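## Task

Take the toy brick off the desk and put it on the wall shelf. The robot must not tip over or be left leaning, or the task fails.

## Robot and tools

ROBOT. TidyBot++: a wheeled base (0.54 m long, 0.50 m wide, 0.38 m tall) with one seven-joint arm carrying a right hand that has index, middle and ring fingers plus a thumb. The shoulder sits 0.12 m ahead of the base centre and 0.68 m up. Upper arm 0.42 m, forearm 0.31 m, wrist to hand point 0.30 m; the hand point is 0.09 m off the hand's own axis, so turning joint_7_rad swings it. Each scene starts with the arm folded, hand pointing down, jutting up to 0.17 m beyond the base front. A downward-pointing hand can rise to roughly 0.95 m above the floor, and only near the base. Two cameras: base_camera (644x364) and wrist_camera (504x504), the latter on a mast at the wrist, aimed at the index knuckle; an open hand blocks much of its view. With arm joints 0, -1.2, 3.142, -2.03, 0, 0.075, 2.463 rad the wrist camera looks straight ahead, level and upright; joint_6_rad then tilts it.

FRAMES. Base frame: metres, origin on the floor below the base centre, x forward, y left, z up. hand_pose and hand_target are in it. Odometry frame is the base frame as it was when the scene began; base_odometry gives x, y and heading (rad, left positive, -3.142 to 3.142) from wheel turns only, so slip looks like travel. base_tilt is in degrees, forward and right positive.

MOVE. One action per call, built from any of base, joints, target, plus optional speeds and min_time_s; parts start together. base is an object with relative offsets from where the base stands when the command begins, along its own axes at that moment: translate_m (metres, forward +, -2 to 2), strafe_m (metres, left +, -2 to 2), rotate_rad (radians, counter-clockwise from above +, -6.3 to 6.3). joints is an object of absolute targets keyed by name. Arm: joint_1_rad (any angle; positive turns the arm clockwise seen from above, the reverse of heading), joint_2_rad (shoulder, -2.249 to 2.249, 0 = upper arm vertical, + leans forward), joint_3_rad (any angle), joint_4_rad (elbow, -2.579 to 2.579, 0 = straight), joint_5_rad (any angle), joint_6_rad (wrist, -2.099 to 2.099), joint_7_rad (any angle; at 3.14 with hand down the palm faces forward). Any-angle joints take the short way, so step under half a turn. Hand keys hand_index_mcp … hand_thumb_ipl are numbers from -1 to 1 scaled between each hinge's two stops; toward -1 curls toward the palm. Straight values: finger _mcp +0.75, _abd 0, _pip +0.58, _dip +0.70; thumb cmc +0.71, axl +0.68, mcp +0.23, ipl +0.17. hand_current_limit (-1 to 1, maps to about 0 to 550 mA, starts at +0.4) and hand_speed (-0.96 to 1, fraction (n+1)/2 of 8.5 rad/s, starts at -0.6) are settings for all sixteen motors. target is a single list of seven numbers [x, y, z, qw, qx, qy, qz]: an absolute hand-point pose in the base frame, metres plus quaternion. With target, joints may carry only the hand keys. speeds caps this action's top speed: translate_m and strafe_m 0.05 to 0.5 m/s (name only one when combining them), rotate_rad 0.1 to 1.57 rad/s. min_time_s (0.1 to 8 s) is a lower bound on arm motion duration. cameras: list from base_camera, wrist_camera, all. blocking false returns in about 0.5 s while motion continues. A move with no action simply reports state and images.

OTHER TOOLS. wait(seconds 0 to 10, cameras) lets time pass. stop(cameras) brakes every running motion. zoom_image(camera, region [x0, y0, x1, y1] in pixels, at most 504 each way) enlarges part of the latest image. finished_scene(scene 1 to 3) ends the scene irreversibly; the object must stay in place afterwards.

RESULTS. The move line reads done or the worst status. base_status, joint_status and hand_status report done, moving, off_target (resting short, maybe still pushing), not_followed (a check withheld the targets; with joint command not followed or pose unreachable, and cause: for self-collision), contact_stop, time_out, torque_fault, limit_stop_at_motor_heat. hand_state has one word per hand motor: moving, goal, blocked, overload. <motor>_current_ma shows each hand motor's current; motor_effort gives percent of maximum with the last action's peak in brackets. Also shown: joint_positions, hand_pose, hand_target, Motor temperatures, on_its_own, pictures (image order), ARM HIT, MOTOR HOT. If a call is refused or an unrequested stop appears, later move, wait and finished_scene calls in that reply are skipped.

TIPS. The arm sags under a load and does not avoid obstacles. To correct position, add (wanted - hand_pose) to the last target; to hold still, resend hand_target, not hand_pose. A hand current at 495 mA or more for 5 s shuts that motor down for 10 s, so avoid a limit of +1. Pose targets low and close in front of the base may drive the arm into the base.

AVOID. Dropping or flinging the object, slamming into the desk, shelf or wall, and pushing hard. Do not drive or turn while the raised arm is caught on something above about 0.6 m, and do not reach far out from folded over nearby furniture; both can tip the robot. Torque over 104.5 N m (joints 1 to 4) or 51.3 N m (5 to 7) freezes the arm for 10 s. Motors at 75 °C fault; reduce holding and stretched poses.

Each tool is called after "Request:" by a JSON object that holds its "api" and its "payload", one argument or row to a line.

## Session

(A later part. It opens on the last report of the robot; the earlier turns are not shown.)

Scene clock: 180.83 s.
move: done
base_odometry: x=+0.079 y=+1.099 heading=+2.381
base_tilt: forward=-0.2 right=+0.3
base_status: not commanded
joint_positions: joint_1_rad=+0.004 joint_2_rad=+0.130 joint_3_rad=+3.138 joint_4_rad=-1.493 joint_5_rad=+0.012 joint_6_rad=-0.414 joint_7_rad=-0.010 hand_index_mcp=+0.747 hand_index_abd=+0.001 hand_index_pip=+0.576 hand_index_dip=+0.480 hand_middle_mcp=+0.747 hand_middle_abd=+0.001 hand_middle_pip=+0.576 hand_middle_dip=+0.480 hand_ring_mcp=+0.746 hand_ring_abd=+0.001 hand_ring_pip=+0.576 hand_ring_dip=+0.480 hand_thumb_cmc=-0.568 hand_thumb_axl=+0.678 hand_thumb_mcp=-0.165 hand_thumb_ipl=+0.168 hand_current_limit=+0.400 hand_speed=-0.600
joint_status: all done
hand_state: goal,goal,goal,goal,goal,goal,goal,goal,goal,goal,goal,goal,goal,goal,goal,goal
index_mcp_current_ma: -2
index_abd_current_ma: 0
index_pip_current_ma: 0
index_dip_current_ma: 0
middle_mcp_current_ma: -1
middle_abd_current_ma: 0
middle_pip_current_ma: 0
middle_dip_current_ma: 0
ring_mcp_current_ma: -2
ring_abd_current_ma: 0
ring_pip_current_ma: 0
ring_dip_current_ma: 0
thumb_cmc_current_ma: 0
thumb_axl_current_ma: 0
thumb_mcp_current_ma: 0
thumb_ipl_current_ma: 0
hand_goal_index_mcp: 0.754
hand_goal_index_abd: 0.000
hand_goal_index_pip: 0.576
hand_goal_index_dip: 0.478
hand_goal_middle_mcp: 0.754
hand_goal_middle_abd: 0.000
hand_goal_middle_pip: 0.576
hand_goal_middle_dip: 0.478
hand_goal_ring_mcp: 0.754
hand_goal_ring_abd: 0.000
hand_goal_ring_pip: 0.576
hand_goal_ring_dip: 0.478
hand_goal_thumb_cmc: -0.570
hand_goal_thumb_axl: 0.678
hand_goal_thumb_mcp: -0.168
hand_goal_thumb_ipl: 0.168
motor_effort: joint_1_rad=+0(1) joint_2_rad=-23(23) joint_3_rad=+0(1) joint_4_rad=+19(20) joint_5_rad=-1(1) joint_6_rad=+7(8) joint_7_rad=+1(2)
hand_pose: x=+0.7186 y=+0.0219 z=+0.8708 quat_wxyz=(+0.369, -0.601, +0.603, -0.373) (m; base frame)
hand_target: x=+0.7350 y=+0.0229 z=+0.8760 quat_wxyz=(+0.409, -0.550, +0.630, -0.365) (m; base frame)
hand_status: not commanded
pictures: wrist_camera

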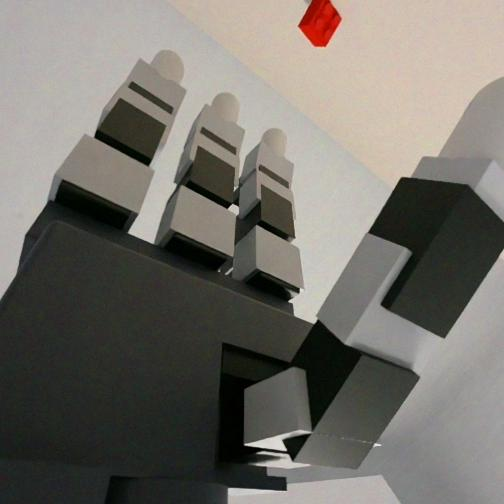

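Request:
{"api": "move", "payload": {
  "joints": {"joint_2_rad":0.140,"joint_4_rad":-1.64,"joint_6_rad":-0.085},
  "min_time_s": 2,
  "cameras": ["wrist_camera"]
}}

Scene clock: 199.90 s.
move: done
base_odometry: x=+0.079 y=+1.099 heading=+2.381
base_tilt: forward=-0.2 right=+0.3
base_status: not commanded
joint_positions: joint_1_rad=+0.004 joint_2_rad=+0.130 joint_3_rad=+3.138 joint_4_rad=-1.613 joint_5_rad=+0.012 joint_6_rad=-0.176 joint_7_rad=-0.010 hand_index_mcp=+0.747 hand_index_abd=+0.001 hand_index_pip=+0.576 hand_index_dip=+0.480 hand_middle_mcp=+0.747 hand_middle_abd=+0.001 hand_middle_pip=+0.576 hand_middle_dip=+0.480 hand_ring_mcp=+0.746 hand_ring_abd=+0.001 hand_ring_pip=+0.576 hand_ring_dip=+0.480 hand_thumb_cmc=-0.568 hand_thumb_axl=+0.678 hand_thumb_mcp=-0.165 hand_thumb_ipl=+0.168 hand_current_limit=+0.400 hand_speed=-0.600
joint_status: all done
hand_state: goal,goal,goal,goal,goal,goal,goal,goal,goal,goal,goal,goal,goal,goal,goal,goal
index_mcp_current_ma: -2
index_abd_current_ma: 0
index_pip_current_ma: 0
index_dip_current_ma: 0
middle_mcp_current_ma: -1
middle_abd_current_ma: 0
middle_pip_current_ma: 0
middle_dip_current_ma: 0
ring_mcp_current_ma: -2
ring_abd_current_ma: 0
ring_pip_current_ma: 0
ring_dip_current_ma: 0
thumb_cmc_current_ma: 0
thumb_axl_current_ma: 0
thumb_mcp_current_ma: 0
thumb_ipl_current_ma: 0
hand_goal_index_mcp: 0.754
hand_goal_index_abd: 0.000
hand_goal_index_pip: 0.576
hand_goal_index_dip: 0.478
hand_goal_middle_mcp: 0.754
hand_goal_middle_abd: 0.000
hand_goal_middle_pip: 0.576
hand_goal_middle_dip: 0.478
hand_goal_ring_mcp: 0.754
hand_goal_ring_abd: 0.000
hand_goal_ring_pip: 0.576
hand_goal_ring_dip: 0.478
hand_goal_thumb_cmc: -0.570
hand_goal_thumb_axl: 0.678
hand_goal_thumb_mcp: -0.168
hand_goal_thumb_ipl: 0.168
motor_effort: joint_1_rad=+0(1) joint_2_rad=-22(23) joint_3_rad=+0(1) joint_4_rad=+19(20) joint_5_rad=-1(1) joint_6_rad=+8(9) joint_7_rad=+0(2)
hand_pose: x=+0.7376 y=+0.0227 z=+0.8620 quat_wxyz=(+0.405, -0.579, +0.579, -0.407) (m; base frame)
hand_target: x=+0.7507 y=+0.0195 z=+0.8677 quat_wxyz=(+0.442, -0.526, +0.607, -0.400) (m; base frame)
hand_status: not commanded
pictures: wrist_camera

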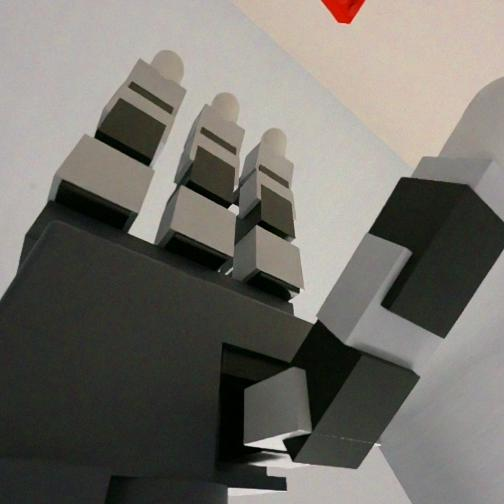

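Request:
{"api": "move", "payload": {
  "base": {"translate_m":-0.06},
  "cameras": ["wrist_camera"]
}}

Request:
{"api": "zoom_image", "payload": {
  "camera": "wrist_camera",
  "region": [270, 0, 370, 70]
}}

Scene clock: 230.13 s.
move: done
base_odometry: x=+0.122 y=+1.057 heading=+2.381
base_tilt: forward=-0.2 right=+0.3
base_status: done
joint_positions: joint_1_rad=+0.005 joint_2_rad=+0.133 joint_3_rad=+3.138 joint_4_rad=-1.615 joint_5_rad=+0.012 joint_6_rad=-0.172 joint_7_rad=-0.010 hand_index_mcp=+0.746 hand_index_abd=+0.001 hand_index_pip=+0.576 hand_index_dip=+0.480 hand_middle_mcp=+0.746 hand_middle_abd=+0.001 hand_middle_pip=+0.576 hand_middle_dip=+0.480 hand_ring_mcp=+0.745 hand_ring_abd=+0.001 hand_ring_pip=+0.576 hand_ring_dip=+0.480 hand_thumb_cmc=-0.568 hand_thumb_axl=+0.678 hand_thumb_mcp=-0.165 hand_thumb_ipl=+0.168 hand_current_limit=+0.400 hand_speed=-0.600
joint_status: not commanded
hand_state: goal,goal,goal,goal,goal,goal,goal,goal,goal,goal,goal,goal,goal,goal,goal,goal
index_mcp_current_ma: -2
index_abd_current_ma: 0
index_pip_current_ma: 0
index_dip_current_ma: 0
middle_mcp_current_ma: -2
middle_abd_current_ma: 0
middle_pip_current_ma: 0
middle_dip_current_ma: 0
ring_mcp_current_ma: -2
ring_abd_current_ma: 0
ring_pip_current_ma: 0
ring_dip_current_ma: 0
thumb_cmc_current_ma: 0
thumb_axl_current_ma: 0
thumb_mcp_current_ma: 0
thumb_ipl_current_ma: 0
hand_goal_index_mcp: 0.754
hand_goal_index_abd: 0.000
hand_goal_index_pip: 0.576
hand_goal_index_dip: 0.478
hand_goal_middle_mcp: 0.754
hand_goal_middle_abd: 0.000
hand_goal_middle_pip: 0.576
hand_goal_middle_dip: 0.478
hand_goal_ring_mcp: 0.754
hand_goal_ring_abd: 0.000
hand_goal_ring_pip: 0.576
hand_goal_ring_dip: 0.478
hand_goal_thumb_cmc: -0.570
hand_goal_thumb_axl: 0.678
hand_goal_thumb_mcp: -0.168
hand_goal_thumb_ipl: 0.168
motor_effort: joint_1_rad=+0(2) joint_2_rad=-22(25) joint_3_rad=+1(3) joint_4_rad=+19(20) joint_5_rad=-1(1) joint_6_rad=+7(8) joint_7_rad=+1(2)
hand_pose: x=+0.7384 y=+0.0221 z=+0.8601 quat_wxyz=(+0.404, -0.579, +0.580, -0.407) (m; base frame)
hand_target: x=+0.7507 y=+0.0195 z=+0.8677 quat_wxyz=(+0.442, -0.526, +0.607, -0.400) (m; base frame)
hand_status: not commanded
pictures: wrist_camera

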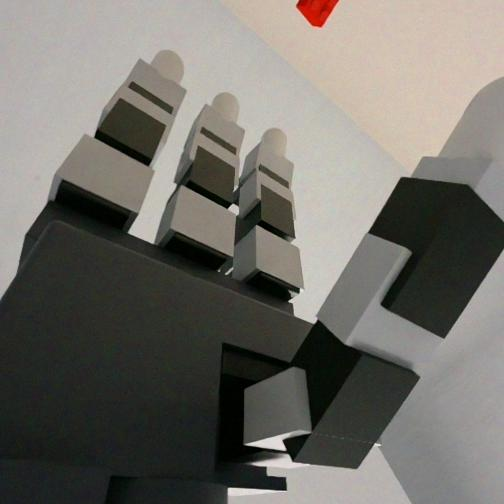

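Scaled by 5.040.

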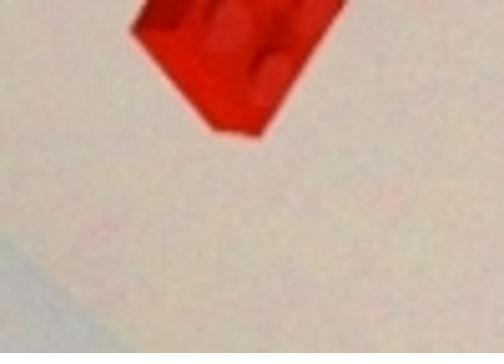

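Request:
{"api": "move", "payload": {
  "base": {"rotate_rad":-0.375}
}}

Request:
{"api": "move", "payload": {
  "base": {"strafe_m":0.396},
  "cameras": ["wrist_camera"]
}}

Request:
{"api": "zoom_image", "payload": {
  "camera": "wrist_camera",
  "region": [250, 0, 400, 100]
}}

Scene clock: 251.10 s.
move: done
base_odometry: x=+0.122 y=+1.057 heading=+2.007
base_tilt: forward=-0.2 right=+0.3
base_status: done
joint_positions: joint_1_rad=+0.023 joint_2_rad=+0.133 joint_3_rad=+3.149 joint_4_rad=-1.615 joint_5_rad=+0.012 joint_6_rad=-0.172 joint_7_rad=-0.010 hand_index_mcp=+0.746 hand_index_abd=+0.001 hand_index_pip=+0.576 hand_index_dip=+0.480 hand_middle_mcp=+0.746 hand_middle_abd=+0.001 hand_middle_pip=+0.576 hand_middle_dip=+0.480 hand_ring_mcp=+0.745 hand_ring_abd=+0.001 hand_ring_pip=+0.576 hand_ring_dip=+0.480 hand_thumb_cmc=-0.569 hand_thumb_axl=+0.678 hand_thumb_mcp=-0.165 hand_thumb_ipl=+0.168 hand_current_limit=+0.400 hand_speed=-0.600
joint_status: not commanded
hand_state: goal,goal,goal,goal,goal,goal,goal,goal,goal,goal,goal,goal,goal,goal,goal,goal
index_mcp_current_ma: -2
index_abd_current_ma: 0
index_pip_current_ma: 0
index_dip_current_ma: 0
middle_mcp_current_ma: -2
middle_abd_current_ma: 0
middle_pip_current_ma: 0
middle_dip_current_ma: 0
ring_mcp_current_ma: -2
ring_abd_current_ma: 0
ring_pip_current_ma: 0
ring_dip_current_ma: 0
thumb_cmc_current_ma: 0
thumb_axl_current_ma: 0
thumb_mcp_current_ma: 0
thumb_ipl_current_ma: 0
hand_goal_index_mcp: 0.754
hand_goal_index_abd: 0.000
hand_goal_index_pip: 0.576
hand_goal_index_dip: 0.478
hand_goal_middle_mcp: 0.754
hand_goal_middle_abd: 0.000
hand_goal_middle_pip: 0.576
hand_goal_middle_dip: 0.478
hand_goal_ring_mcp: 0.754
hand_goal_ring_abd: 0.000
hand_goal_ring_pip: 0.576
hand_goal_ring_dip: 0.478
hand_goal_thumb_cmc: -0.570
hand_goal_thumb_axl: 0.678
hand_goal_thumb_mcp: -0.168
hand_goal_thumb_ipl: 0.168
motor_effort: joint_1_rad=+1(3) joint_2_rad=-22(23) joint_3_rad=+0(3) joint_4_rad=+19(19) joint_5_rad=-1(1) joint_6_rad=+8(8) joint_7_rad=+1(1)
hand_pose: x=+0.7389 y=+0.0047 z=+0.8602 quat_wxyz=(+0.398, -0.571, +0.588, -0.413) (m; base frame)
hand_target: x=+0.7507 y=+0.0195 z=+0.8677 quat_wxyz=(+0.442, -0.526, +0.607, -0.400) (m; base frame)
hand_status: not commanded
pictures: none

Scene clock: 253.10 s.
move: done
base_odometry: x=-0.237 y=+0.890 heading=+2.007
base_tilt: forward=-0.2 right=+0.3
base_status: done
joint_positions: joint_1_rad=+0.020 joint_2_rad=+0.133 joint_3_rad=+3.147 joint_4_rad=-1.615 joint_5_rad=+0.012 joint_6_rad=-0.172 joint_7_rad=-0.010 hand_index_mcp=+0.746 hand_index_abd=+0.001 hand_index_pip=+0.576 hand_index_dip=+0.480 hand_middle_mcp=+0.746 hand_middle_abd=+0.001 hand_middle_pip=+0.576 hand_middle_dip=+0.480 hand_ring_mcp=+0.745 hand_ring_abd=+0.001 hand_ring_pip=+0.576 hand_ring_dip=+0.480 hand_thumb_cmc=-0.569 hand_thumb_axl=+0.678 hand_thumb_mcp=-0.165 hand_thumb_ipl=+0.168 hand_current_limit=+0.400 hand_speed=-0.600
joint_status: not commanded
hand_state: goal,goal,goal,goal,goal,goal,goal,goal,goal,goal,goal,goal,goal,goal,goal,goal
index_mcp_current_ma: -2
index_abd_current_ma: 0
index_pip_current_ma: 0
index_dip_current_ma: 0
middle_mcp_current_ma: -2
middle_abd_current_ma: 0
middle_pip_current_ma: 0
middle_dip_current_ma: 0
ring_mcp_current_ma: -2
ring_abd_current_ma: 0
ring_pip_current_ma: 0
ring_dip_current_ma: 0
thumb_cmc_current_ma: 0
thumb_axl_current_ma: 0
thumb_mcp_current_ma: 0
thumb_ipl_current_ma: 0
hand_goal_index_mcp: 0.754
hand_goal_index_abd: 0.000
hand_goal_index_pip: 0.576
hand_goal_index_dip: 0.478
hand_goal_middle_mcp: 0.754
hand_goal_middle_abd: 0.000
hand_goal_middle_pip: 0.576
hand_goal_middle_dip: 0.478
hand_goal_ring_mcp: 0.754
hand_goal_ring_abd: 0.000
hand_goal_ring_pip: 0.576
hand_goal_ring_dip: 0.478
hand_goal_thumb_cmc: -0.570
hand_goal_thumb_axl: 0.678
hand_goal_thumb_mcp: -0.168
hand_goal_thumb_ipl: 0.168
motor_effort: joint_1_rad=+0(3) joint_2_rad=-23(23) joint_3_rad=+0(3) joint_4_rad=+19(19) joint_5_rad=-1(1) joint_6_rad=+8(8) joint_7_rad=+1(1)
hand_pose: x=+0.7389 y=+0.0076 z=+0.8602 quat_wxyz=(+0.399, -0.572, +0.586, -0.412) (m; base frame)
hand_target: x=+0.7507 y=+0.0195 z=+0.8677 quat_wxyz=(+0.442, -0.526, +0.607, -0.400) (m; base frame)
hand_status: not commanded
pictures: wrist_camera

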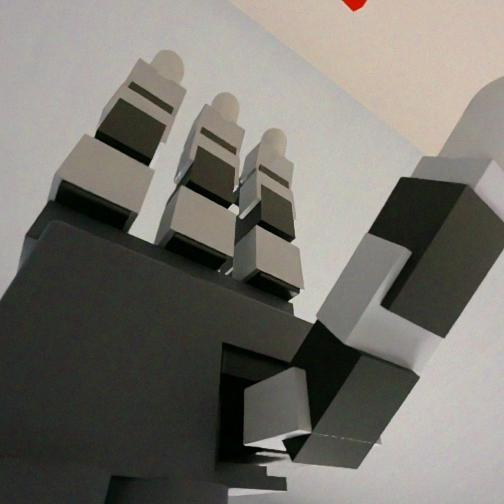

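Scaled by 3.360.

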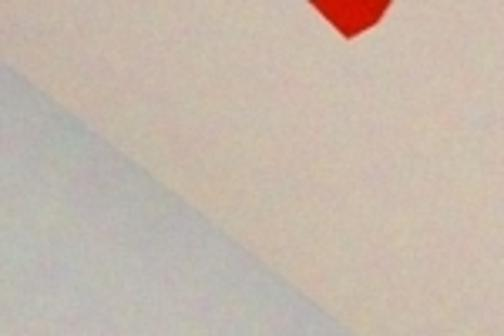

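Request:
{"api": "move", "payload": {
  "joints": {"joint_1_rad":-0.02,"joint_2_rad":0.266,"joint_3_rad":3.138,"joint_4_rad":-1.668,"joint_6_rad":0.068},
  "min_time_s": 2,
  "cameras": ["wrist_camera"]
}}

Request:
{"api": "zoom_image", "payload": {
  "camera": "wrist_camera",
  "region": [250, 0, 400, 100]
}}

Scene clock: 260.27 s.
move: done
base_odometry: x=-0.237 y=+0.890 heading=+2.007
base_tilt: forward=-0.2 right=+0.3
base_status: not commanded
joint_positions: joint_1_rad=+0.002 joint_2_rad=+0.239 joint_3_rad=+3.147 joint_4_rad=-1.641 joint_5_rad=+0.012 joint_6_rad=-0.023 joint_7_rad=-0.010 hand_index_mcp=+0.746 hand_index_abd=+0.001 hand_index_pip=+0.576 hand_index_dip=+0.480 hand_middle_mcp=+0.746 hand_middle_abd=+0.001 hand_middle_pip=+0.576 hand_middle_dip=+0.480 hand_ring_mcp=+0.745 hand_ring_abd=+0.001 hand_ring_pip=+0.576 hand_ring_dip=+0.480 hand_thumb_cmc=-0.569 hand_thumb_axl=+0.678 hand_thumb_mcp=-0.165 hand_thumb_ipl=+0.168 hand_current_limit=+0.400 hand_speed=-0.600
joint_status: all done
hand_state: goal,goal,goal,goal,goal,goal,goal,goal,goal,goal,goal,goal,goal,goal,goal,goal
index_mcp_current_ma: -2
index_abd_current_ma: 0
index_pip_current_ma: 0
index_dip_current_ma: 0
middle_mcp_current_ma: -2
middle_abd_current_ma: 0
middle_pip_current_ma: 0
middle_dip_current_ma: 0
ring_mcp_current_ma: -2
ring_abd_current_ma: 0
ring_pip_current_ma: 0
ring_dip_current_ma: 0
thumb_cmc_current_ma: 0
thumb_axl_current_ma: 0
thumb_mcp_current_ma: 0
thumb_ipl_current_ma: 0
hand_goal_index_mcp: 0.754
hand_goal_index_abd: 0.000
hand_goal_index_pip: 0.576
hand_goal_index_dip: 0.478
hand_goal_middle_mcp: 0.754
hand_goal_middle_abd: 0.000
hand_goal_middle_pip: 0.576
hand_goal_middle_dip: 0.478
hand_goal_ring_mcp: 0.754
hand_goal_ring_abd: 0.000
hand_goal_ring_pip: 0.576
hand_goal_ring_dip: 0.478
hand_goal_thumb_cmc: -0.570
hand_goal_thumb_axl: 0.678
hand_goal_thumb_mcp: -0.168
hand_goal_thumb_ipl: 0.168
motor_effort: joint_1_rad=+0(1) joint_2_rad=-25(26) joint_3_rad=+0(2) joint_4_rad=+18(20) joint_5_rad=-1(1) joint_6_rad=+8(9) joint_7_rad=+1(1)
hand_pose: x=+0.7755 y=+0.0187 z=+0.8161 quat_wxyz=(+0.408, -0.574, +0.577, -0.413) (m; base frame)
hand_target: x=+0.7872 y=+0.0489 z=+0.8103 quat_wxyz=(+0.450, -0.539, +0.596, -0.390) (m; base frame)
hand_status: not commanded
pictures: wrist_camera

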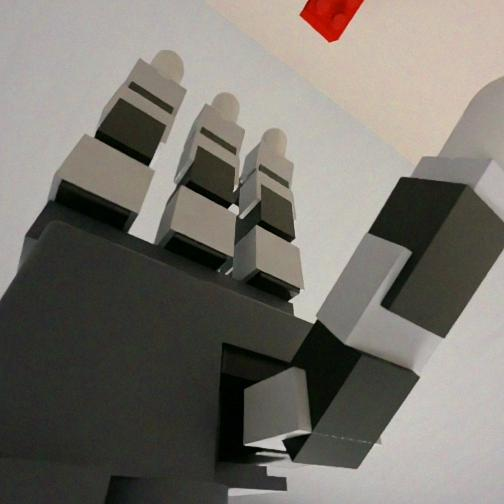

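Scaled by 3.360.

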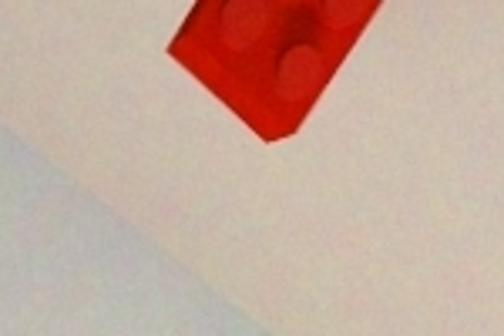

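Request:
{"api": "move", "payload": {
  "joints": {"joint_2_rad":0.295,"joint_4_rad":-1.715,"joint_6_rad":0.133},
  "min_time_s": 2,
  "cameras": ["wrist_camera"]
}}

Scene clock: 273.73 s.
move: done
base_odometry: x=-0.237 y=+0.890 heading=+2.007
base_tilt: forward=-0.2 right=+0.3
base_status: not commanded
joint_positions: joint_1_rad=+0.002 joint_2_rad=+0.265 joint_3_rad=+3.147 joint_4_rad=-1.688 joint_5_rad=+0.012 joint_6_rad=+0.042 joint_7_rad=-0.010 hand_index_mcp=+0.746 hand_index_abd=+0.001 hand_index_pip=+0.576 hand_index_dip=+0.480 hand_middle_mcp=+0.746 hand_middle_abd=+0.001 hand_middle_pip=+0.576 hand_middle_dip=+0.480 hand_ring_mcp=+0.745 hand_ring_abd=+0.001 hand_ring_pip=+0.576 hand_ring_dip=+0.480 hand_thumb_cmc=-0.569 hand_thumb_axl=+0.678 hand_thumb_mcp=-0.165 hand_thumb_ipl=+0.168 hand_current_limit=+0.400 hand_speed=-0.600
joint_status: all done
hand_state: goal,goal,goal,goal,goal,goal,goal,goal,goal,goal,goal,goal,goal,goal,goal,goal
index_mcp_current_ma: -2
index_abd_current_ma: 0
index_pip_current_ma: 0
index_dip_current_ma: 0
middle_mcp_current_ma: -2
middle_abd_current_ma: 0
middle_pip_current_ma: 0
middle_dip_current_ma: 0
ring_mcp_current_ma: -2
ring_abd_current_ma: 0
ring_pip_current_ma: 0
ring_dip_current_ma: 0
thumb_cmc_current_ma: 0
thumb_axl_current_ma: 0
thumb_mcp_current_ma: 0
thumb_ipl_current_ma: 0
hand_goal_index_mcp: 0.754
hand_goal_index_abd: 0.000
hand_goal_index_pip: 0.576
hand_goal_index_dip: 0.478
hand_goal_middle_mcp: 0.754
hand_goal_middle_abd: 0.000
hand_goal_middle_pip: 0.576
hand_goal_middle_dip: 0.478
hand_goal_ring_mcp: 0.754
hand_goal_ring_abd: 0.000
hand_goal_ring_pip: 0.576
hand_goal_ring_dip: 0.478
hand_goal_thumb_cmc: -0.570
hand_goal_thumb_axl: 0.678
hand_goal_thumb_mcp: -0.168
hand_goal_thumb_ipl: 0.168
motor_effort: joint_1_rad=+0(1) joint_2_rad=-25(26) joint_3_rad=+0(1) joint_4_rad=+18(20) joint_5_rad=-1(1) joint_6_rad=+8(9) joint_7_rad=+1(2)
hand_pose: x=+0.7770 y=+0.0190 z=+0.7898 quat_wxyz=(+0.406, -0.576, +0.579, -0.411) (m; base frame)
hand_target: x=+0.7879 y=+0.0480 z=+0.7820 quat_wxyz=(+0.446, -0.540, +0.599, -0.388) (m; base frame)
hand_status: not commanded
pictures: wrist_camera

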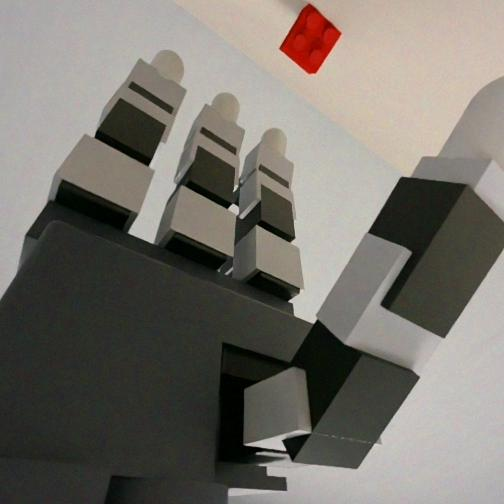

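Request:
{"api": "zoom_image", "payload": {
  "camera": "wrist_camera",
  "region": [260, 0, 360, 90]
}}

Request:
{"api": "move", "payload": {
  "joints": {"joint_2_rad":0.315,"joint_4_rad":-1.755,"joint_6_rad":0.187},
  "min_time_s": 2,
  "cameras": ["wrist_camera"]
}}

Scaled by 5.040.

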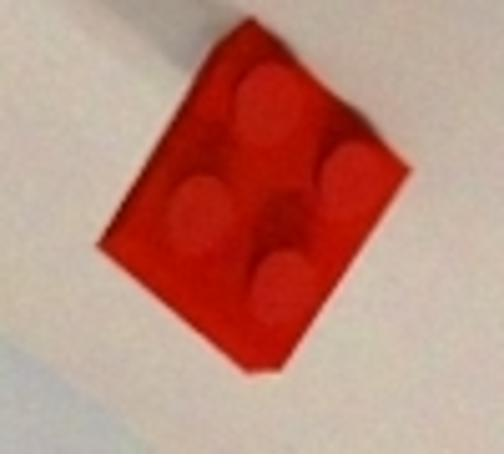

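Scene clock: 294.50 s.
move: done
base_odometry: x=-0.237 y=+0.890 heading=+2.007
base_tilt: forward=-0.2 right=+0.3
base_status: not commanded
joint_positions: joint_1_rad=+0.002 joint_2_rad=+0.285 joint_3_rad=+3.147 joint_4_rad=-1.728 joint_5_rad=+0.012 joint_6_rad=+0.096 joint_7_rad=-0.010 hand_index_mcp=+0.746 hand_index_abd=+0.001 hand_index_pip=+0.576 hand_index_dip=+0.480 hand_middle_mcp=+0.746 hand_middle_abd=+0.001 hand_middle_pip=+0.576 hand_middle_dip=+0.480 hand_ring_mcp=+0.745 hand_ring_abd=+0.001 hand_ring_pip=+0.576 hand_ring_dip=+0.480 hand_thumb_cmc=-0.569 hand_thumb_axl=+0.678 hand_thumb_mcp=-0.165 hand_thumb_ipl=+0.168 hand_current_limit=+0.400 hand_speed=-0.600
joint_status: all done
hand_state: goal,goal,goal,goal,goal,goal,goal,goal,goal,goal,goal,goal,goal,goal,goal,goal
index_mcp_current_ma: -2
index_abd_current_ma: 0
index_pip_current_ma: 0
index_dip_current_ma: 0
middle_mcp_current_ma: -2
middle_abd_current_ma: 0
middle_pip_current_ma: 0
middle_dip_current_ma: 0
ring_mcp_current_ma: -2
ring_abd_current_ma: 0
ring_pip_current_ma: 0
ring_dip_current_ma: 0
thumb_cmc_current_ma: 0
thumb_axl_current_ma: 0
thumb_mcp_current_ma: 0
thumb_ipl_current_ma: 0
hand_goal_index_mcp: 0.754
hand_goal_index_abd: 0.000
hand_goal_index_pip: 0.576
hand_goal_index_dip: 0.478
hand_goal_middle_mcp: 0.754
hand_goal_middle_abd: 0.000
hand_goal_middle_pip: 0.576
hand_goal_middle_dip: 0.478
hand_goal_ring_mcp: 0.754
hand_goal_ring_abd: 0.000
hand_goal_ring_pip: 0.576
hand_goal_ring_dip: 0.478
hand_goal_thumb_cmc: -0.570
hand_goal_thumb_axl: 0.678
hand_goal_thumb_mcp: -0.168
hand_goal_thumb_ipl: 0.168
motor_effort: joint_1_rad=+0(1) joint_2_rad=-25(27) joint_3_rad=+0(1) joint_4_rad=+18(19) joint_5_rad=-1(1) joint_6_rad=+8(9) joint_7_rad=+1(1)
hand_pose: x=+0.7764 y=+0.0192 z=+0.7690 quat_wxyz=(+0.404, -0.578, +0.580, -0.409) (m; base frame)
hand_target: x=+0.7864 y=+0.0472 z=+0.7610 quat_wxyz=(+0.443, -0.541, +0.601, -0.387) (m; base frame)
hand_status: not commanded
pictures: wrist_camera

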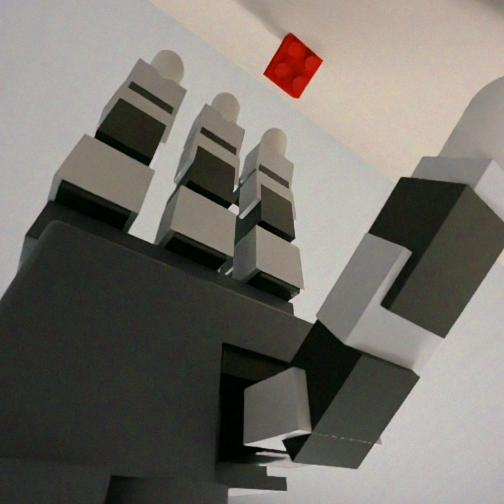

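Request:
{"api": "zoom_image", "payload": {
  "camera": "wrist_camera",
  "region": [250, 20, 340, 110]
}}

Scaled by 5.600.

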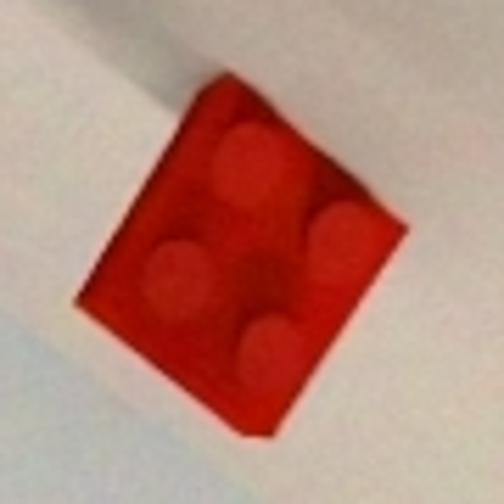

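Request:
{"api": "move", "payload": {
  "base": {"rotate_rad":0.19}
}}

Request:
{"api": "move", "payload": {
  "base": {"strafe_m":-0.177,"translate_m":0.06},
  "cameras": ["wrist_camera"]
}}

Request:
{"api": "zoom_image", "payload": {
  "camera": "wrist_camera",
  "region": [290, 0, 400, 110]
}}

Scene clock: 310.80 s.
move: done
base_odometry: x=-0.237 y=+0.890 heading=+2.197
base_tilt: forward=-0.2 right=+0.3
base_status: done
joint_positions: joint_1_rad=-0.022 joint_2_rad=+0.286 joint_3_rad=+3.135 joint_4_rad=-1.728 joint_5_rad=+0.012 joint_6_rad=+0.097 joint_7_rad=-0.010 hand_index_mcp=+0.746 hand_index_abd=+0.001 hand_index_pip=+0.576 hand_index_dip=+0.480 hand_middle_mcp=+0.746 hand_middle_abd=+0.001 hand_middle_pip=+0.576 hand_middle_dip=+0.480 hand_ring_mcp=+0.745 hand_ring_abd=+0.001 hand_ring_pip=+0.576 hand_ring_dip=+0.480 hand_thumb_cmc=-0.569 hand_thumb_axl=+0.678 hand_thumb_mcp=-0.165 hand_thumb_ipl=+0.168 hand_current_limit=+0.400 hand_speed=-0.600
joint_status: not commanded
hand_state: goal,goal,goal,goal,goal,goal,goal,goal,goal,goal,goal,goal,goal,goal,goal,goal
index_mcp_current_ma: -2
index_abd_current_ma: 0
index_pip_current_ma: 0
index_dip_current_ma: 0
middle_mcp_current_ma: -2
middle_abd_current_ma: 0
middle_pip_current_ma: 0
middle_dip_current_ma: 0
ring_mcp_current_ma: -2
ring_abd_current_ma: 0
ring_pip_current_ma: 0
ring_dip_current_ma: 0
thumb_cmc_current_ma: 0
thumb_axl_current_ma: 0
thumb_mcp_current_ma: 0
thumb_ipl_current_ma: 0
hand_goal_index_mcp: 0.754
hand_goal_index_abd: 0.000
hand_goal_index_pip: 0.576
hand_goal_index_dip: 0.478
hand_goal_middle_mcp: 0.754
hand_goal_middle_abd: 0.000
hand_goal_middle_pip: 0.576
hand_goal_middle_dip: 0.478
hand_goal_ring_mcp: 0.754
hand_goal_ring_abd: 0.000
hand_goal_ring_pip: 0.576
hand_goal_ring_dip: 0.478
hand_goal_thumb_cmc: -0.570
hand_goal_thumb_axl: 0.678
hand_goal_thumb_mcp: -0.168
hand_goal_thumb_ipl: 0.168
motor_effort: joint_1_rad=+1(4) joint_2_rad=-26(27) joint_3_rad=+0(4) joint_4_rad=+18(18) joint_5_rad=-1(1) joint_6_rad=+8(8) joint_7_rad=+1(1)
hand_pose: x=+0.7753 y=+0.0427 z=+0.7686 quat_wxyz=(+0.413, -0.587, +0.570, -0.400) (m; base frame)
hand_target: x=+0.7864 y=+0.0472 z=+0.7610 quat_wxyz=(+0.443, -0.541, +0.601, -0.387) (m; base frame)
hand_status: not commanded
pictures: none

Scene clock: 312.30 s.
move: done
base_odometry: x=-0.129 y=+1.042 heading=+2.198
base_tilt: forward=-0.2 right=+0.3
base_status: done
joint_positions: joint_1_rad=-0.016 joint_2_rad=+0.290 joint_3_rad=+3.138 joint_4_rad=-1.729 joint_5_rad=+0.012 joint_6_rad=+0.099 joint_7_rad=-0.010 hand_index_mcp=+0.746 hand_index_abd=+0.001 hand_index_pip=+0.576 hand_index_dip=+0.480 hand_middle_mcp=+0.746 hand_middle_abd=+0.001 hand_middle_pip=+0.576 hand_middle_dip=+0.480 hand_ring_mcp=+0.745 hand_ring_abd=+0.001 hand_ring_pip=+0.576 hand_ring_dip=+0.480 hand_thumb_cmc=-0.569 hand_thumb_axl=+0.678 hand_thumb_mcp=-0.165 hand_thumb_ipl=+0.168 hand_current_limit=+0.400 hand_speed=-0.600
joint_status: not commanded
hand_state: goal,goal,goal,goal,goal,goal,goal,goal,goal,goal,goal,goal,goal,goal,goal,goal
index_mcp_current_ma: -2
index_abd_current_ma: 0
index_pip_current_ma: 0
index_dip_current_ma: 0
middle_mcp_current_ma: -2
middle_abd_current_ma: 0
middle_pip_current_ma: 0
middle_dip_current_ma: 0
ring_mcp_current_ma: -2
ring_abd_current_ma: 0
ring_pip_current_ma: 0
ring_dip_current_ma: 0
thumb_cmc_current_ma: 0
thumb_axl_current_ma: 0
thumb_mcp_current_ma: 0
thumb_ipl_current_ma: 0
hand_goal_index_mcp: 0.754
hand_goal_index_abd: 0.000
hand_goal_index_pip: 0.576
hand_goal_index_dip: 0.478
hand_goal_middle_mcp: 0.754
hand_goal_middle_abd: 0.000
hand_goal_middle_pip: 0.576
hand_goal_middle_dip: 0.478
hand_goal_ring_mcp: 0.754
hand_goal_ring_abd: 0.000
hand_goal_ring_pip: 0.576
hand_goal_ring_dip: 0.478
hand_goal_thumb_cmc: -0.570
hand_goal_thumb_axl: 0.678
hand_goal_thumb_mcp: -0.168
hand_goal_thumb_ipl: 0.168
motor_effort: joint_1_rad=+0(4) joint_2_rad=-26(27) joint_3_rad=+0(2) joint_4_rad=+18(18) joint_5_rad=-1(1) joint_6_rad=+8(8) joint_7_rad=+1(1)
hand_pose: x=+0.7760 y=+0.0367 z=+0.7657 quat_wxyz=(+0.409, -0.586, +0.573, -0.401) (m; base frame)
hand_target: x=+0.7864 y=+0.0472 z=+0.7610 quat_wxyz=(+0.443, -0.541, +0.601, -0.387) (m; base frame)
hand_status: not commanded
pictures: wrist_camera

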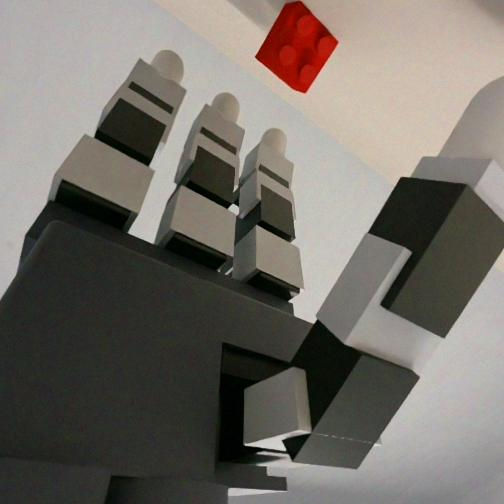

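Scaled by 4.582.

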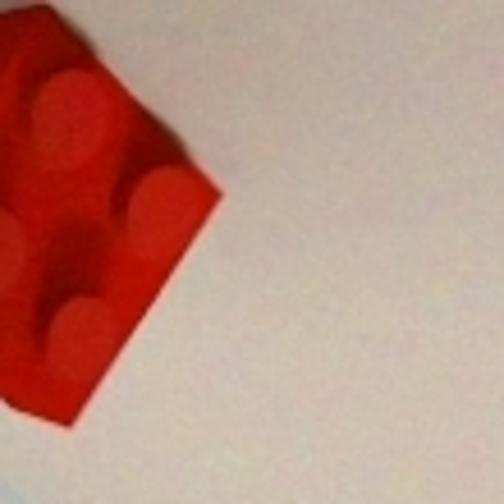

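Request:
{"api": "move", "payload": {
  "base": {"strafe_m":-0.014,"translate_m":0.09},
  "speeds": {"translate_m":0.1},
  "cameras": ["wrist_camera"]
}}

Scene clock: 318.00 s.
move: done
base_odometry: x=-0.170 y=+1.124 heading=+2.198
base_tilt: forward=-0.2 right=+0.3
base_status: done
joint_positions: joint_1_rad=-0.016 joint_2_rad=+0.295 joint_3_rad=+3.138 joint_4_rad=-1.732 joint_5_rad=+0.012 joint_6_rad=+0.100 joint_7_rad=-0.010 hand_index_mcp=+0.746 hand_index_abd=+0.001 hand_index_pip=+0.576 hand_index_dip=+0.480 hand_middle_mcp=+0.746 hand_middle_abd=+0.001 hand_middle_pip=+0.576 hand_middle_dip=+0.480 hand_ring_mcp=+0.745 hand_ring_abd=+0.001 hand_ring_pip=+0.576 hand_ring_dip=+0.480 hand_thumb_cmc=-0.569 hand_thumb_axl=+0.678 hand_thumb_mcp=-0.165 hand_thumb_ipl=+0.168 hand_current_limit=+0.400 hand_speed=-0.600
joint_status: not commanded
hand_state: goal,goal,goal,goal,goal,goal,goal,goal,goal,goal,goal,goal,goal,goal,goal,goal
index_mcp_current_ma: -2
index_abd_current_ma: 0
index_pip_current_ma: 0
index_dip_current_ma: 0
middle_mcp_current_ma: -2
middle_abd_current_ma: 0
middle_pip_current_ma: 0
middle_dip_current_ma: 0
ring_mcp_current_ma: -2
ring_abd_current_ma: 0
ring_pip_current_ma: 0
ring_dip_current_ma: 0
thumb_cmc_current_ma: 0
thumb_axl_current_ma: 0
thumb_mcp_current_ma: 0
thumb_ipl_current_ma: 0
hand_goal_index_mcp: 0.754
hand_goal_index_abd: 0.000
hand_goal_index_pip: 0.576
hand_goal_index_dip: 0.478
hand_goal_middle_mcp: 0.754
hand_goal_middle_abd: 0.000
hand_goal_middle_pip: 0.576
hand_goal_middle_dip: 0.478
hand_goal_ring_mcp: 0.754
hand_goal_ring_abd: 0.000
hand_goal_ring_pip: 0.576
hand_goal_ring_dip: 0.478
hand_goal_thumb_cmc: -0.570
hand_goal_thumb_axl: 0.678
hand_goal_thumb_mcp: -0.168
hand_goal_thumb_ipl: 0.168
motor_effort: joint_1_rad=+0(1) joint_2_rad=-26(28) joint_3_rad=+0(1) joint_4_rad=+18(18) joint_5_rad=-1(1) joint_6_rad=+8(8) joint_7_rad=+1(2)
hand_pose: x=+0.7759 y=+0.0367 z=+0.7614 quat_wxyz=(+0.408, -0.587, +0.574, -0.400) (m; base frame)
hand_target: x=+0.7864 y=+0.0472 z=+0.7610 quat_wxyz=(+0.443, -0.541, +0.601, -0.387) (m; base frame)
hand_status: not commanded
pictures: wrist_camera

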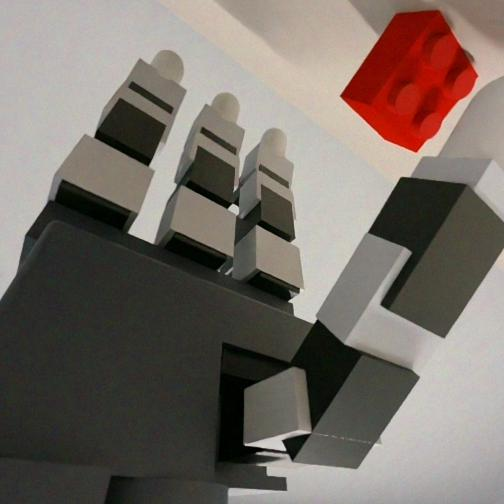

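Request:
{"api": "move", "payload": {
  "joints": {"joint_2_rad":0.305,"joint_4_rad":-1.72,"joint_6_rad":0.17,"hand_index_pip":-0.423,"hand_middle_pip":-0.423,"hand_index_dip":0.406,"hand_middle_dip":0.406},
  "cameras": ["wrist_camera"]
}}

Scene clock: 325.23 s.
move: done
base_odometry: x=-0.170 y=+1.124 heading=+2.198
base_tilt: forward=-0.2 right=+0.3
base_status: not commanded
joint_positions: joint_1_rad=-0.016 joint_2_rad=+0.295 joint_3_rad=+3.138 joint_4_rad=-1.726 joint_5_rad=+0.012 joint_6_rad=+0.100 joint_7_rad=-0.010 hand_index_mcp=+0.746 hand_index_abd=+0.001 hand_index_pip=-0.420 hand_index_dip=+0.408 hand_middle_mcp=+0.746 hand_middle_abd=+0.001 hand_middle_pip=-0.419 hand_middle_dip=+0.408 hand_ring_mcp=+0.745 hand_ring_abd=+0.001 hand_ring_pip=+0.576 hand_ring_dip=+0.480 hand_thumb_cmc=-0.569 hand_thumb_axl=+0.678 hand_thumb_mcp=-0.165 hand_thumb_ipl=+0.168 hand_current_limit=+0.400 hand_speed=-0.600
joint_status: all done
hand_state: goal,goal,goal,goal,goal,goal,goal,goal,goal,goal,goal,goal,goal,goal,goal,goal
index_mcp_current_ma: -2
index_abd_current_ma: 0
index_pip_current_ma: 0
index_dip_current_ma: 0
middle_mcp_current_ma: -2
middle_abd_current_ma: 0
middle_pip_current_ma: 0
middle_dip_current_ma: 0
ring_mcp_current_ma: -2
ring_abd_current_ma: 0
ring_pip_current_ma: 0
ring_dip_current_ma: 0
thumb_cmc_current_ma: 0
thumb_axl_current_ma: 0
thumb_mcp_current_ma: 0
thumb_ipl_current_ma: 0
hand_goal_index_mcp: 0.754
hand_goal_index_abd: 0.000
hand_goal_index_pip: -0.422
hand_goal_index_dip: 0.406
hand_goal_middle_mcp: 0.754
hand_goal_middle_abd: 0.000
hand_goal_middle_pip: -0.422
hand_goal_middle_dip: 0.406
hand_goal_ring_mcp: 0.754
hand_goal_ring_abd: 0.000
hand_goal_ring_pip: 0.576
hand_goal_ring_dip: 0.478
hand_goal_thumb_cmc: -0.570
hand_goal_thumb_axl: 0.678
hand_goal_thumb_mcp: -0.168
hand_goal_thumb_ipl: 0.168
motor_effort: joint_1_rad=+0(1) joint_2_rad=-26(27) joint_3_rad=+1(1) joint_4_rad=+18(19) joint_5_rad=-1(1) joint_6_rad=+8(8) joint_7_rad=+1(2)
hand_pose: x=+0.7777 y=+0.0367 z=+0.7644 quat_wxyz=(+0.409, -0.586, +0.573, -0.401) (m; base frame)
hand_target: x=+0.7935 y=+0.0476 z=+0.7823 quat_wxyz=(+0.452, -0.536, +0.595, -0.394) (m; base frame)
hand_status: not commanded
pictures: wrist_camera

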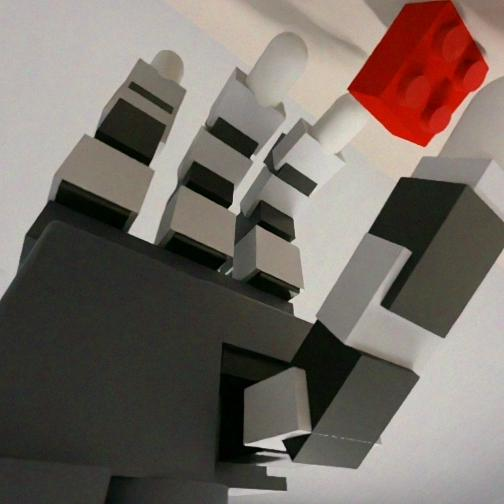

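Request:
{"api": "move", "payload": {
  "joints": {"hand_index_mcp":0.45,"hand_middle_mcp":0.45},
  "cameras": ["wrist_camera"]
}}

Request:
{"api": "move", "payload": {
  "joints": {"hand_index_mcp":0.3,"hand_middle_mcp":0.3},
  "cameras": ["wrist_camera"]
}}

Scene clock: 328.20 s.
move: done
base_odometry: x=-0.170 y=+1.124 heading=+2.198
base_tilt: forward=-0.2 right=+0.3
base_status: not commanded
joint_positions: joint_1_rad=-0.016 joint_2_rad=+0.295 joint_3_rad=+3.138 joint_4_rad=-1.726 joint_5_rad=+0.012 joint_6_rad=+0.100 joint_7_rad=-0.010 hand_index_mcp=+0.447 hand_index_abd=+0.001 hand_index_pip=-0.420 hand_index_dip=+0.408 hand_middle_mcp=+0.447 hand_middle_abd=+0.001 hand_middle_pip=-0.419 hand_middle_dip=+0.408 hand_ring_mcp=+0.745 hand_ring_abd=+0.001 hand_ring_pip=+0.576 hand_ring_dip=+0.480 hand_thumb_cmc=-0.569 hand_thumb_axl=+0.678 hand_thumb_mcp=-0.165 hand_thumb_ipl=+0.168 hand_current_limit=+0.400 hand_speed=-0.600
joint_status: all done
hand_state: goal,goal,goal,goal,goal,goal,goal,goal,goal,goal,goal,goal,goal,goal,goal,goal
index_mcp_current_ma: 0
index_abd_current_ma: 0
index_pip_current_ma: 0
index_dip_current_ma: 0
middle_mcp_current_ma: 0
middle_abd_current_ma: 0
middle_pip_current_ma: 0
middle_dip_current_ma: 0
ring_mcp_current_ma: -2
ring_abd_current_ma: 0
ring_pip_current_ma: 0
ring_dip_current_ma: 0
thumb_cmc_current_ma: 0
thumb_axl_current_ma: 0
thumb_mcp_current_ma: 0
thumb_ipl_current_ma: 0
hand_goal_index_mcp: 0.450
hand_goal_index_abd: 0.000
hand_goal_index_pip: -0.422
hand_goal_index_dip: 0.406
hand_goal_middle_mcp: 0.450
hand_goal_middle_abd: 0.000
hand_goal_middle_pip: -0.422
hand_goal_middle_dip: 0.406
hand_goal_ring_mcp: 0.754
hand_goal_ring_abd: 0.000
hand_goal_ring_pip: 0.576
hand_goal_ring_dip: 0.478
hand_goal_thumb_cmc: -0.570
hand_goal_thumb_axl: 0.678
hand_goal_thumb_mcp: -0.168
hand_goal_thumb_ipl: 0.168
motor_effort: joint_1_rad=+1(1) joint_2_rad=-26(27) joint_3_rad=+0(1) joint_4_rad=+18(18) joint_5_rad=-1(1) joint_6_rad=+7(8) joint_7_rad=+1(1)
hand_pose: x=+0.7777 y=+0.0367 z=+0.7644 quat_wxyz=(+0.409, -0.586, +0.573, -0.401) (m; base frame)
hand_target: x=+0.7935 y=+0.0476 z=+0.7823 quat_wxyz=(+0.452, -0.536, +0.595, -0.394) (m; base frame)
hand_status: not commanded
pictures: wrist_camera

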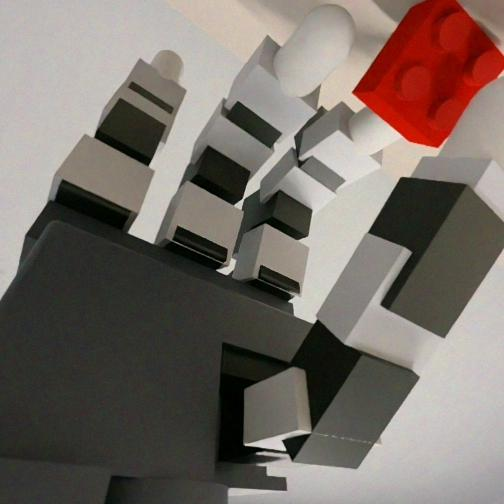

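Scene clock: 328.77 s.
move: done
base_odometry: x=-0.170 y=+1.124 heading=+2.198
base_tilt: forward=-0.2 right=+0.3
base_status: not commanded
joint_positions: joint_1_rad=-0.016 joint_2_rad=+0.295 joint_3_rad=+3.138 joint_4_rad=-1.726 joint_5_rad=+0.012 joint_6_rad=+0.100 joint_7_rad=-0.010 hand_index_mcp=+0.299 hand_index_abd=+0.001 hand_index_pip=-0.420 hand_index_dip=+0.408 hand_middle_mcp=+0.298 hand_middle_abd=+0.001 hand_middle_pip=-0.419 hand_middle_dip=+0.408 hand_ring_mcp=+0.745 hand_ring_abd=+0.001 hand_ring_pip=+0.576 hand_ring_dip=+0.480 hand_thumb_cmc=-0.569 hand_thumb_axl=+0.678 hand_thumb_mcp=-0.165 hand_thumb_ipl=+0.168 hand_current_limit=+0.400 hand_speed=-0.600
joint_status: all done
hand_state: goal,goal,goal,goal,goal,goal,goal,goal,goal,goal,goal,goal,goal,goal,goal,goal
index_mcp_current_ma: 0
index_abd_current_ma: 0
index_pip_current_ma: 0
index_dip_current_ma: 0
middle_mcp_current_ma: 0
middle_abd_current_ma: 0
middle_pip_current_ma: 0
middle_dip_current_ma: 0
ring_mcp_current_ma: -2
ring_abd_current_ma: 0
ring_pip_current_ma: 0
ring_dip_current_ma: 0
thumb_cmc_current_ma: 0
thumb_axl_current_ma: 0
thumb_mcp_current_ma: 0
thumb_ipl_current_ma: 0
hand_goal_index_mcp: 0.300
hand_goal_index_abd: 0.000
hand_goal_index_pip: -0.422
hand_goal_index_dip: 0.406
hand_goal_middle_mcp: 0.300
hand_goal_middle_abd: 0.000
hand_goal_middle_pip: -0.422
hand_goal_middle_dip: 0.406
hand_goal_ring_mcp: 0.754
hand_goal_ring_abd: 0.000
hand_goal_ring_pip: 0.576
hand_goal_ring_dip: 0.478
hand_goal_thumb_cmc: -0.570
hand_goal_thumb_axl: 0.678
hand_goal_thumb_mcp: -0.168
hand_goal_thumb_ipl: 0.168
motor_effort: joint_1_rad=+0(1) joint_2_rad=-26(26) joint_3_rad=+0(1) joint_4_rad=+18(18) joint_5_rad=-1(1) joint_6_rad=+8(8) joint_7_rad=+1(2)
hand_pose: x=+0.7777 y=+0.0367 z=+0.7644 quat_wxyz=(+0.409, -0.586, +0.573, -0.401) (m; base frame)
hand_target: x=+0.7935 y=+0.0476 z=+0.7823 quat_wxyz=(+0.452, -0.536, +0.595, -0.394) (m; base frame)
hand_status: not commanded
pictures: wrist_camera

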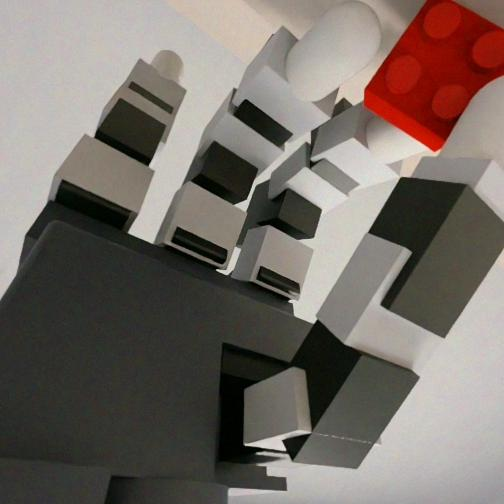

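Request:
{"api": "move", "payload": {
  "joints": {"hand_index_mcp":0.2,"hand_middle_mcp":0.2},
  "cameras": ["wrist_camera"]
}}

Scene clock: 331.77 s.
move: off_target
base_odometry: x=-0.170 y=+1.124 heading=+2.198
base_tilt: forward=-0.2 right=+0.3
base_status: not commanded
joint_positions: joint_1_rad=-0.016 joint_2_rad=+0.295 joint_3_rad=+3.138 joint_4_rad=-1.726 joint_5_rad=+0.012 joint_6_rad=+0.100 joint_7_rad=-0.010 hand_index_mcp=+0.252 hand_index_abd=+0.001 hand_index_pip=-0.410 hand_index_dip=+0.409 hand_middle_mcp=+0.199 hand_middle_abd=+0.001 hand_middle_pip=-0.419 hand_middle_dip=+0.408 hand_ring_mcp=+0.745 hand_ring_abd=+0.001 hand_ring_pip=+0.576 hand_ring_dip=+0.480 hand_thumb_cmc=-0.573 hand_thumb_axl=+0.678 hand_thumb_mcp=-0.151 hand_thumb_ipl=+0.174 hand_current_limit=+0.400 hand_speed=-0.600
joint_status: hand_index_mcp off_target (ended at +0.252, target +0.200); the others done
hand_state: blocked,goal,goal,goal,goal,goal,goal,goal,goal,goal,goal,goal,goal,goal,goal,goal
index_mcp_current_ma: 56
index_abd_current_ma: 0
index_pip_current_ma: 3
index_dip_current_ma: 0
middle_mcp_current_ma: 0
middle_abd_current_ma: 0
middle_pip_current_ma: 0
middle_dip_current_ma: 0
ring_mcp_current_ma: -2
ring_abd_current_ma: 0
ring_pip_current_ma: 0
ring_dip_current_ma: 0
thumb_cmc_current_ma: 0
thumb_axl_current_ma: 0
thumb_mcp_current_ma: 10
thumb_ipl_current_ma: 1
hand_goal_index_mcp: 0.200
hand_goal_index_abd: 0.000
hand_goal_index_pip: -0.422
hand_goal_index_dip: 0.406
hand_goal_middle_mcp: 0.200
hand_goal_middle_abd: 0.000
hand_goal_middle_pip: -0.422
hand_goal_middle_dip: 0.406
hand_goal_ring_mcp: 0.754
hand_goal_ring_abd: 0.000
hand_goal_ring_pip: 0.576
hand_goal_ring_dip: 0.478
hand_goal_thumb_cmc: -0.570
hand_goal_thumb_axl: 0.678
hand_goal_thumb_mcp: -0.168
hand_goal_thumb_ipl: 0.168
motor_effort: joint_1_rad=+0(1) joint_2_rad=-25(26) joint_3_rad=+1(1) joint_4_rad=+16(17) joint_5_rad=-1(1) joint_6_rad=+6(7) joint_7_rad=+1(1)
hand_pose: x=+0.7777 y=+0.0367 z=+0.7644 quat_wxyz=(+0.409, -0.586, +0.573, -0.401) (m; base frame)
hand_target: x=+0.7935 y=+0.0476 z=+0.7823 quat_wxyz=(+0.452, -0.536, +0.595, -0.394) (m; base frame)
hand_status: not commanded
pictures: wrist_camera

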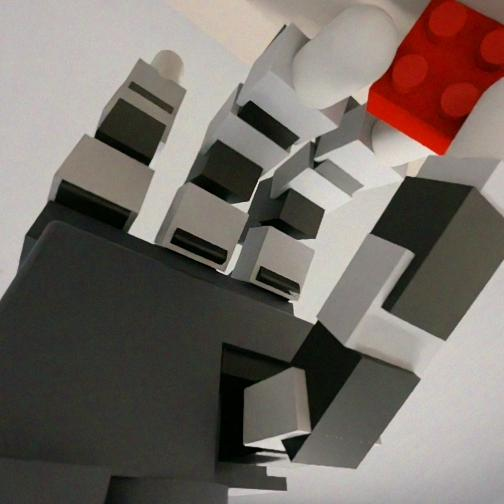

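Request:
{"api": "move", "payload": {
  "joints": {"hand_index_mcp":0.02,"hand_thumb_mcp":-0.3,"hand_index_pip":-0.46},
  "cameras": ["wrist_camera"]
}}

Request:
{"api": "zoom_image", "payload": {
  "camera": "wrist_camera",
  "region": [304, 0, 504, 200]
}}

Scene clock: 335.40 s.
move: off_target
base_odometry: x=-0.170 y=+1.124 heading=+2.198
base_tilt: forward=-0.2 right=+0.3
base_status: not commanded
joint_positions: joint_1_rad=-0.016 joint_2_rad=+0.295 joint_3_rad=+3.138 joint_4_rad=-1.726 joint_5_rad=+0.012 joint_6_rad=+0.100 joint_7_rad=-0.010 hand_index_mcp=+0.226 hand_index_abd=+0.006 hand_index_pip=-0.413 hand_index_dip=+0.421 hand_middle_mcp=+0.199 hand_middle_abd=+0.001 hand_middle_pip=-0.419 hand_middle_dip=+0.408 hand_ring_mcp=+0.745 hand_ring_abd=+0.001 hand_ring_pip=+0.576 hand_ring_dip=+0.480 hand_thumb_cmc=-0.579 hand_thumb_axl=+0.675 hand_thumb_mcp=-0.158 hand_thumb_ipl=+0.189 hand_current_limit=+0.400 hand_speed=-0.600
joint_status: hand_index_mcp off_target (ended at +0.226, target +0.020); hand_index_pip off_target (ended at -0.413, target -0.460); hand_thumb_mcp off_target (ended at -0.158, target -0.300)
hand_state: blocked,goal,blocked,goal,goal,goal,goal,goal,goal,goal,goal,goal,goal,goal,blocked,blocked
index_mcp_current_ma: 385
index_abd_current_ma: 1
index_pip_current_ma: 41
index_dip_current_ma: 5
middle_mcp_current_ma: 0
middle_abd_current_ma: 0
middle_pip_current_ma: 0
middle_dip_current_ma: 0
ring_mcp_current_ma: -2
ring_abd_current_ma: 0
ring_pip_current_ma: 0
ring_dip_current_ma: 0
thumb_cmc_current_ma: -2
thumb_axl_current_ma: 0
thumb_mcp_current_ma: 385
thumb_ipl_current_ma: 16
hand_goal_index_mcp: 0.020
hand_goal_index_abd: 0.000
hand_goal_index_pip: -0.460
hand_goal_index_dip: 0.406
hand_goal_middle_mcp: 0.200
hand_goal_middle_abd: 0.000
hand_goal_middle_pip: -0.422
hand_goal_middle_dip: 0.406
hand_goal_ring_mcp: 0.754
hand_goal_ring_abd: 0.000
hand_goal_ring_pip: 0.576
hand_goal_ring_dip: 0.478
hand_goal_thumb_cmc: -0.570
hand_goal_thumb_axl: 0.678
hand_goal_thumb_mcp: -0.300
hand_goal_thumb_ipl: 0.168
motor_effort: joint_1_rad=+0(1) joint_2_rad=-24(25) joint_3_rad=+1(1) joint_4_rad=+16(16) joint_5_rad=+0(1) joint_6_rad=+6(6) joint_7_rad=+1(2)
hand_pose: x=+0.7777 y=+0.0367 z=+0.7644 quat_wxyz=(+0.409, -0.586, +0.573, -0.401) (m; base frame)
hand_target: x=+0.7935 y=+0.0476 z=+0.7823 quat_wxyz=(+0.452, -0.536, +0.595, -0.394) (m; base frame)
hand_status: not commanded
pictures: wrist_camera

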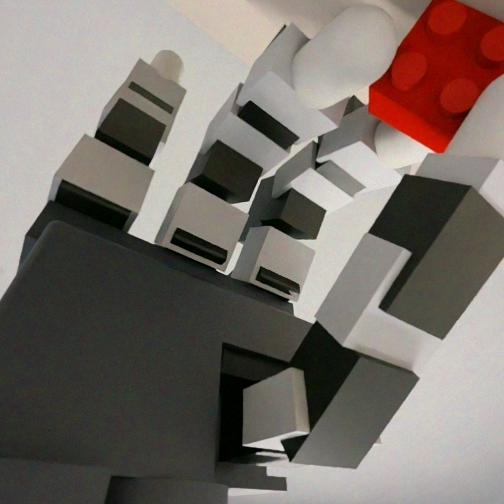

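Scaled by 2.520.

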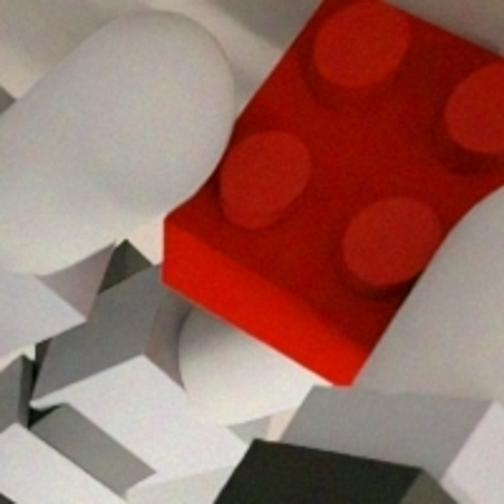

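Request:
{"api": "move", "payload": {
  "joints": {"joint_4_rad":-1.60,"joint_6_rad":0.05},
  "min_time_s": 2,
  "cameras": ["wrist_camera"]
}}

Scene clock: 340.97 s.
move: done
base_odometry: x=-0.170 y=+1.124 heading=+2.198
base_tilt: forward=-0.2 right=+0.3
base_status: not commanded
joint_positions: joint_1_rad=-0.016 joint_2_rad=+0.295 joint_3_rad=+3.138 joint_4_rad=-1.623 joint_5_rad=+0.012 joint_6_rad=+0.100 joint_7_rad=-0.010 hand_index_mcp=+0.214 hand_index_abd=+0.008 hand_index_pip=-0.413 hand_index_dip=+0.425 hand_middle_mcp=+0.199 hand_middle_abd=+0.001 hand_middle_pip=-0.419 hand_middle_dip=+0.408 hand_ring_mcp=+0.745 hand_ring_abd=+0.001 hand_ring_pip=+0.576 hand_ring_dip=+0.480 hand_thumb_cmc=-0.589 hand_thumb_axl=+0.670 hand_thumb_mcp=-0.158 hand_thumb_ipl=+0.192 hand_current_limit=+0.400 hand_speed=-0.600
joint_status: all done
hand_state: blocked,goal,blocked,goal,goal,goal,goal,goal,goal,goal,goal,goal,goal,goal,blocked,blocked
index_mcp_current_ma: 385
index_abd_current_ma: 1
index_pip_current_ma: 41
index_dip_current_ma: 8
middle_mcp_current_ma: 0
middle_abd_current_ma: 0
middle_pip_current_ma: 0
middle_dip_current_ma: 0
ring_mcp_current_ma: -2
ring_abd_current_ma: 0
ring_pip_current_ma: 0
ring_dip_current_ma: 0
thumb_cmc_current_ma: -8
thumb_axl_current_ma: -2
thumb_mcp_current_ma: 385
thumb_ipl_current_ma: 20
hand_goal_index_mcp: 0.020
hand_goal_index_abd: 0.000
hand_goal_index_pip: -0.460
hand_goal_index_dip: 0.406
hand_goal_middle_mcp: 0.200
hand_goal_middle_abd: 0.000
hand_goal_middle_pip: -0.422
hand_goal_middle_dip: 0.406
hand_goal_ring_mcp: 0.754
hand_goal_ring_abd: 0.000
hand_goal_ring_pip: 0.576
hand_goal_ring_dip: 0.478
hand_goal_thumb_cmc: -0.570
hand_goal_thumb_axl: 0.678
hand_goal_thumb_mcp: -0.300
hand_goal_thumb_ipl: 0.168
motor_effort: joint_1_rad=+1(1) joint_2_rad=-27(27) joint_3_rad=+0(1) joint_4_rad=+18(19) joint_5_rad=+0(1) joint_6_rad=+8(9) joint_7_rad=+1(2)
hand_pose: x=+0.8077 y=+0.0373 z=+0.8212 quat_wxyz=(+0.439, -0.564, +0.552, -0.430) (m; base frame)
hand_target: x=+0.8078 y=+0.0495 z=+0.8172 quat_wxyz=(+0.454, -0.537, +0.594, -0.393) (m; base frame)
hand_status: not commanded
pictures: wrist_camera

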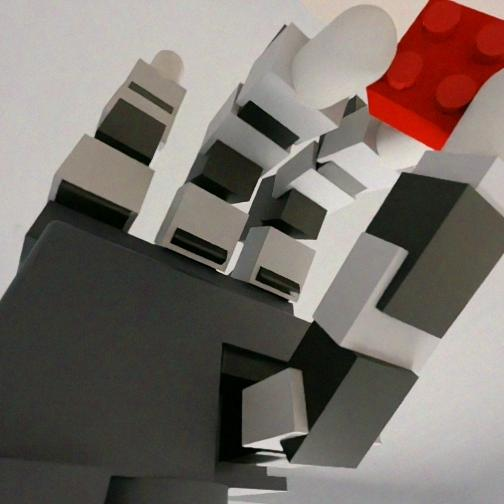

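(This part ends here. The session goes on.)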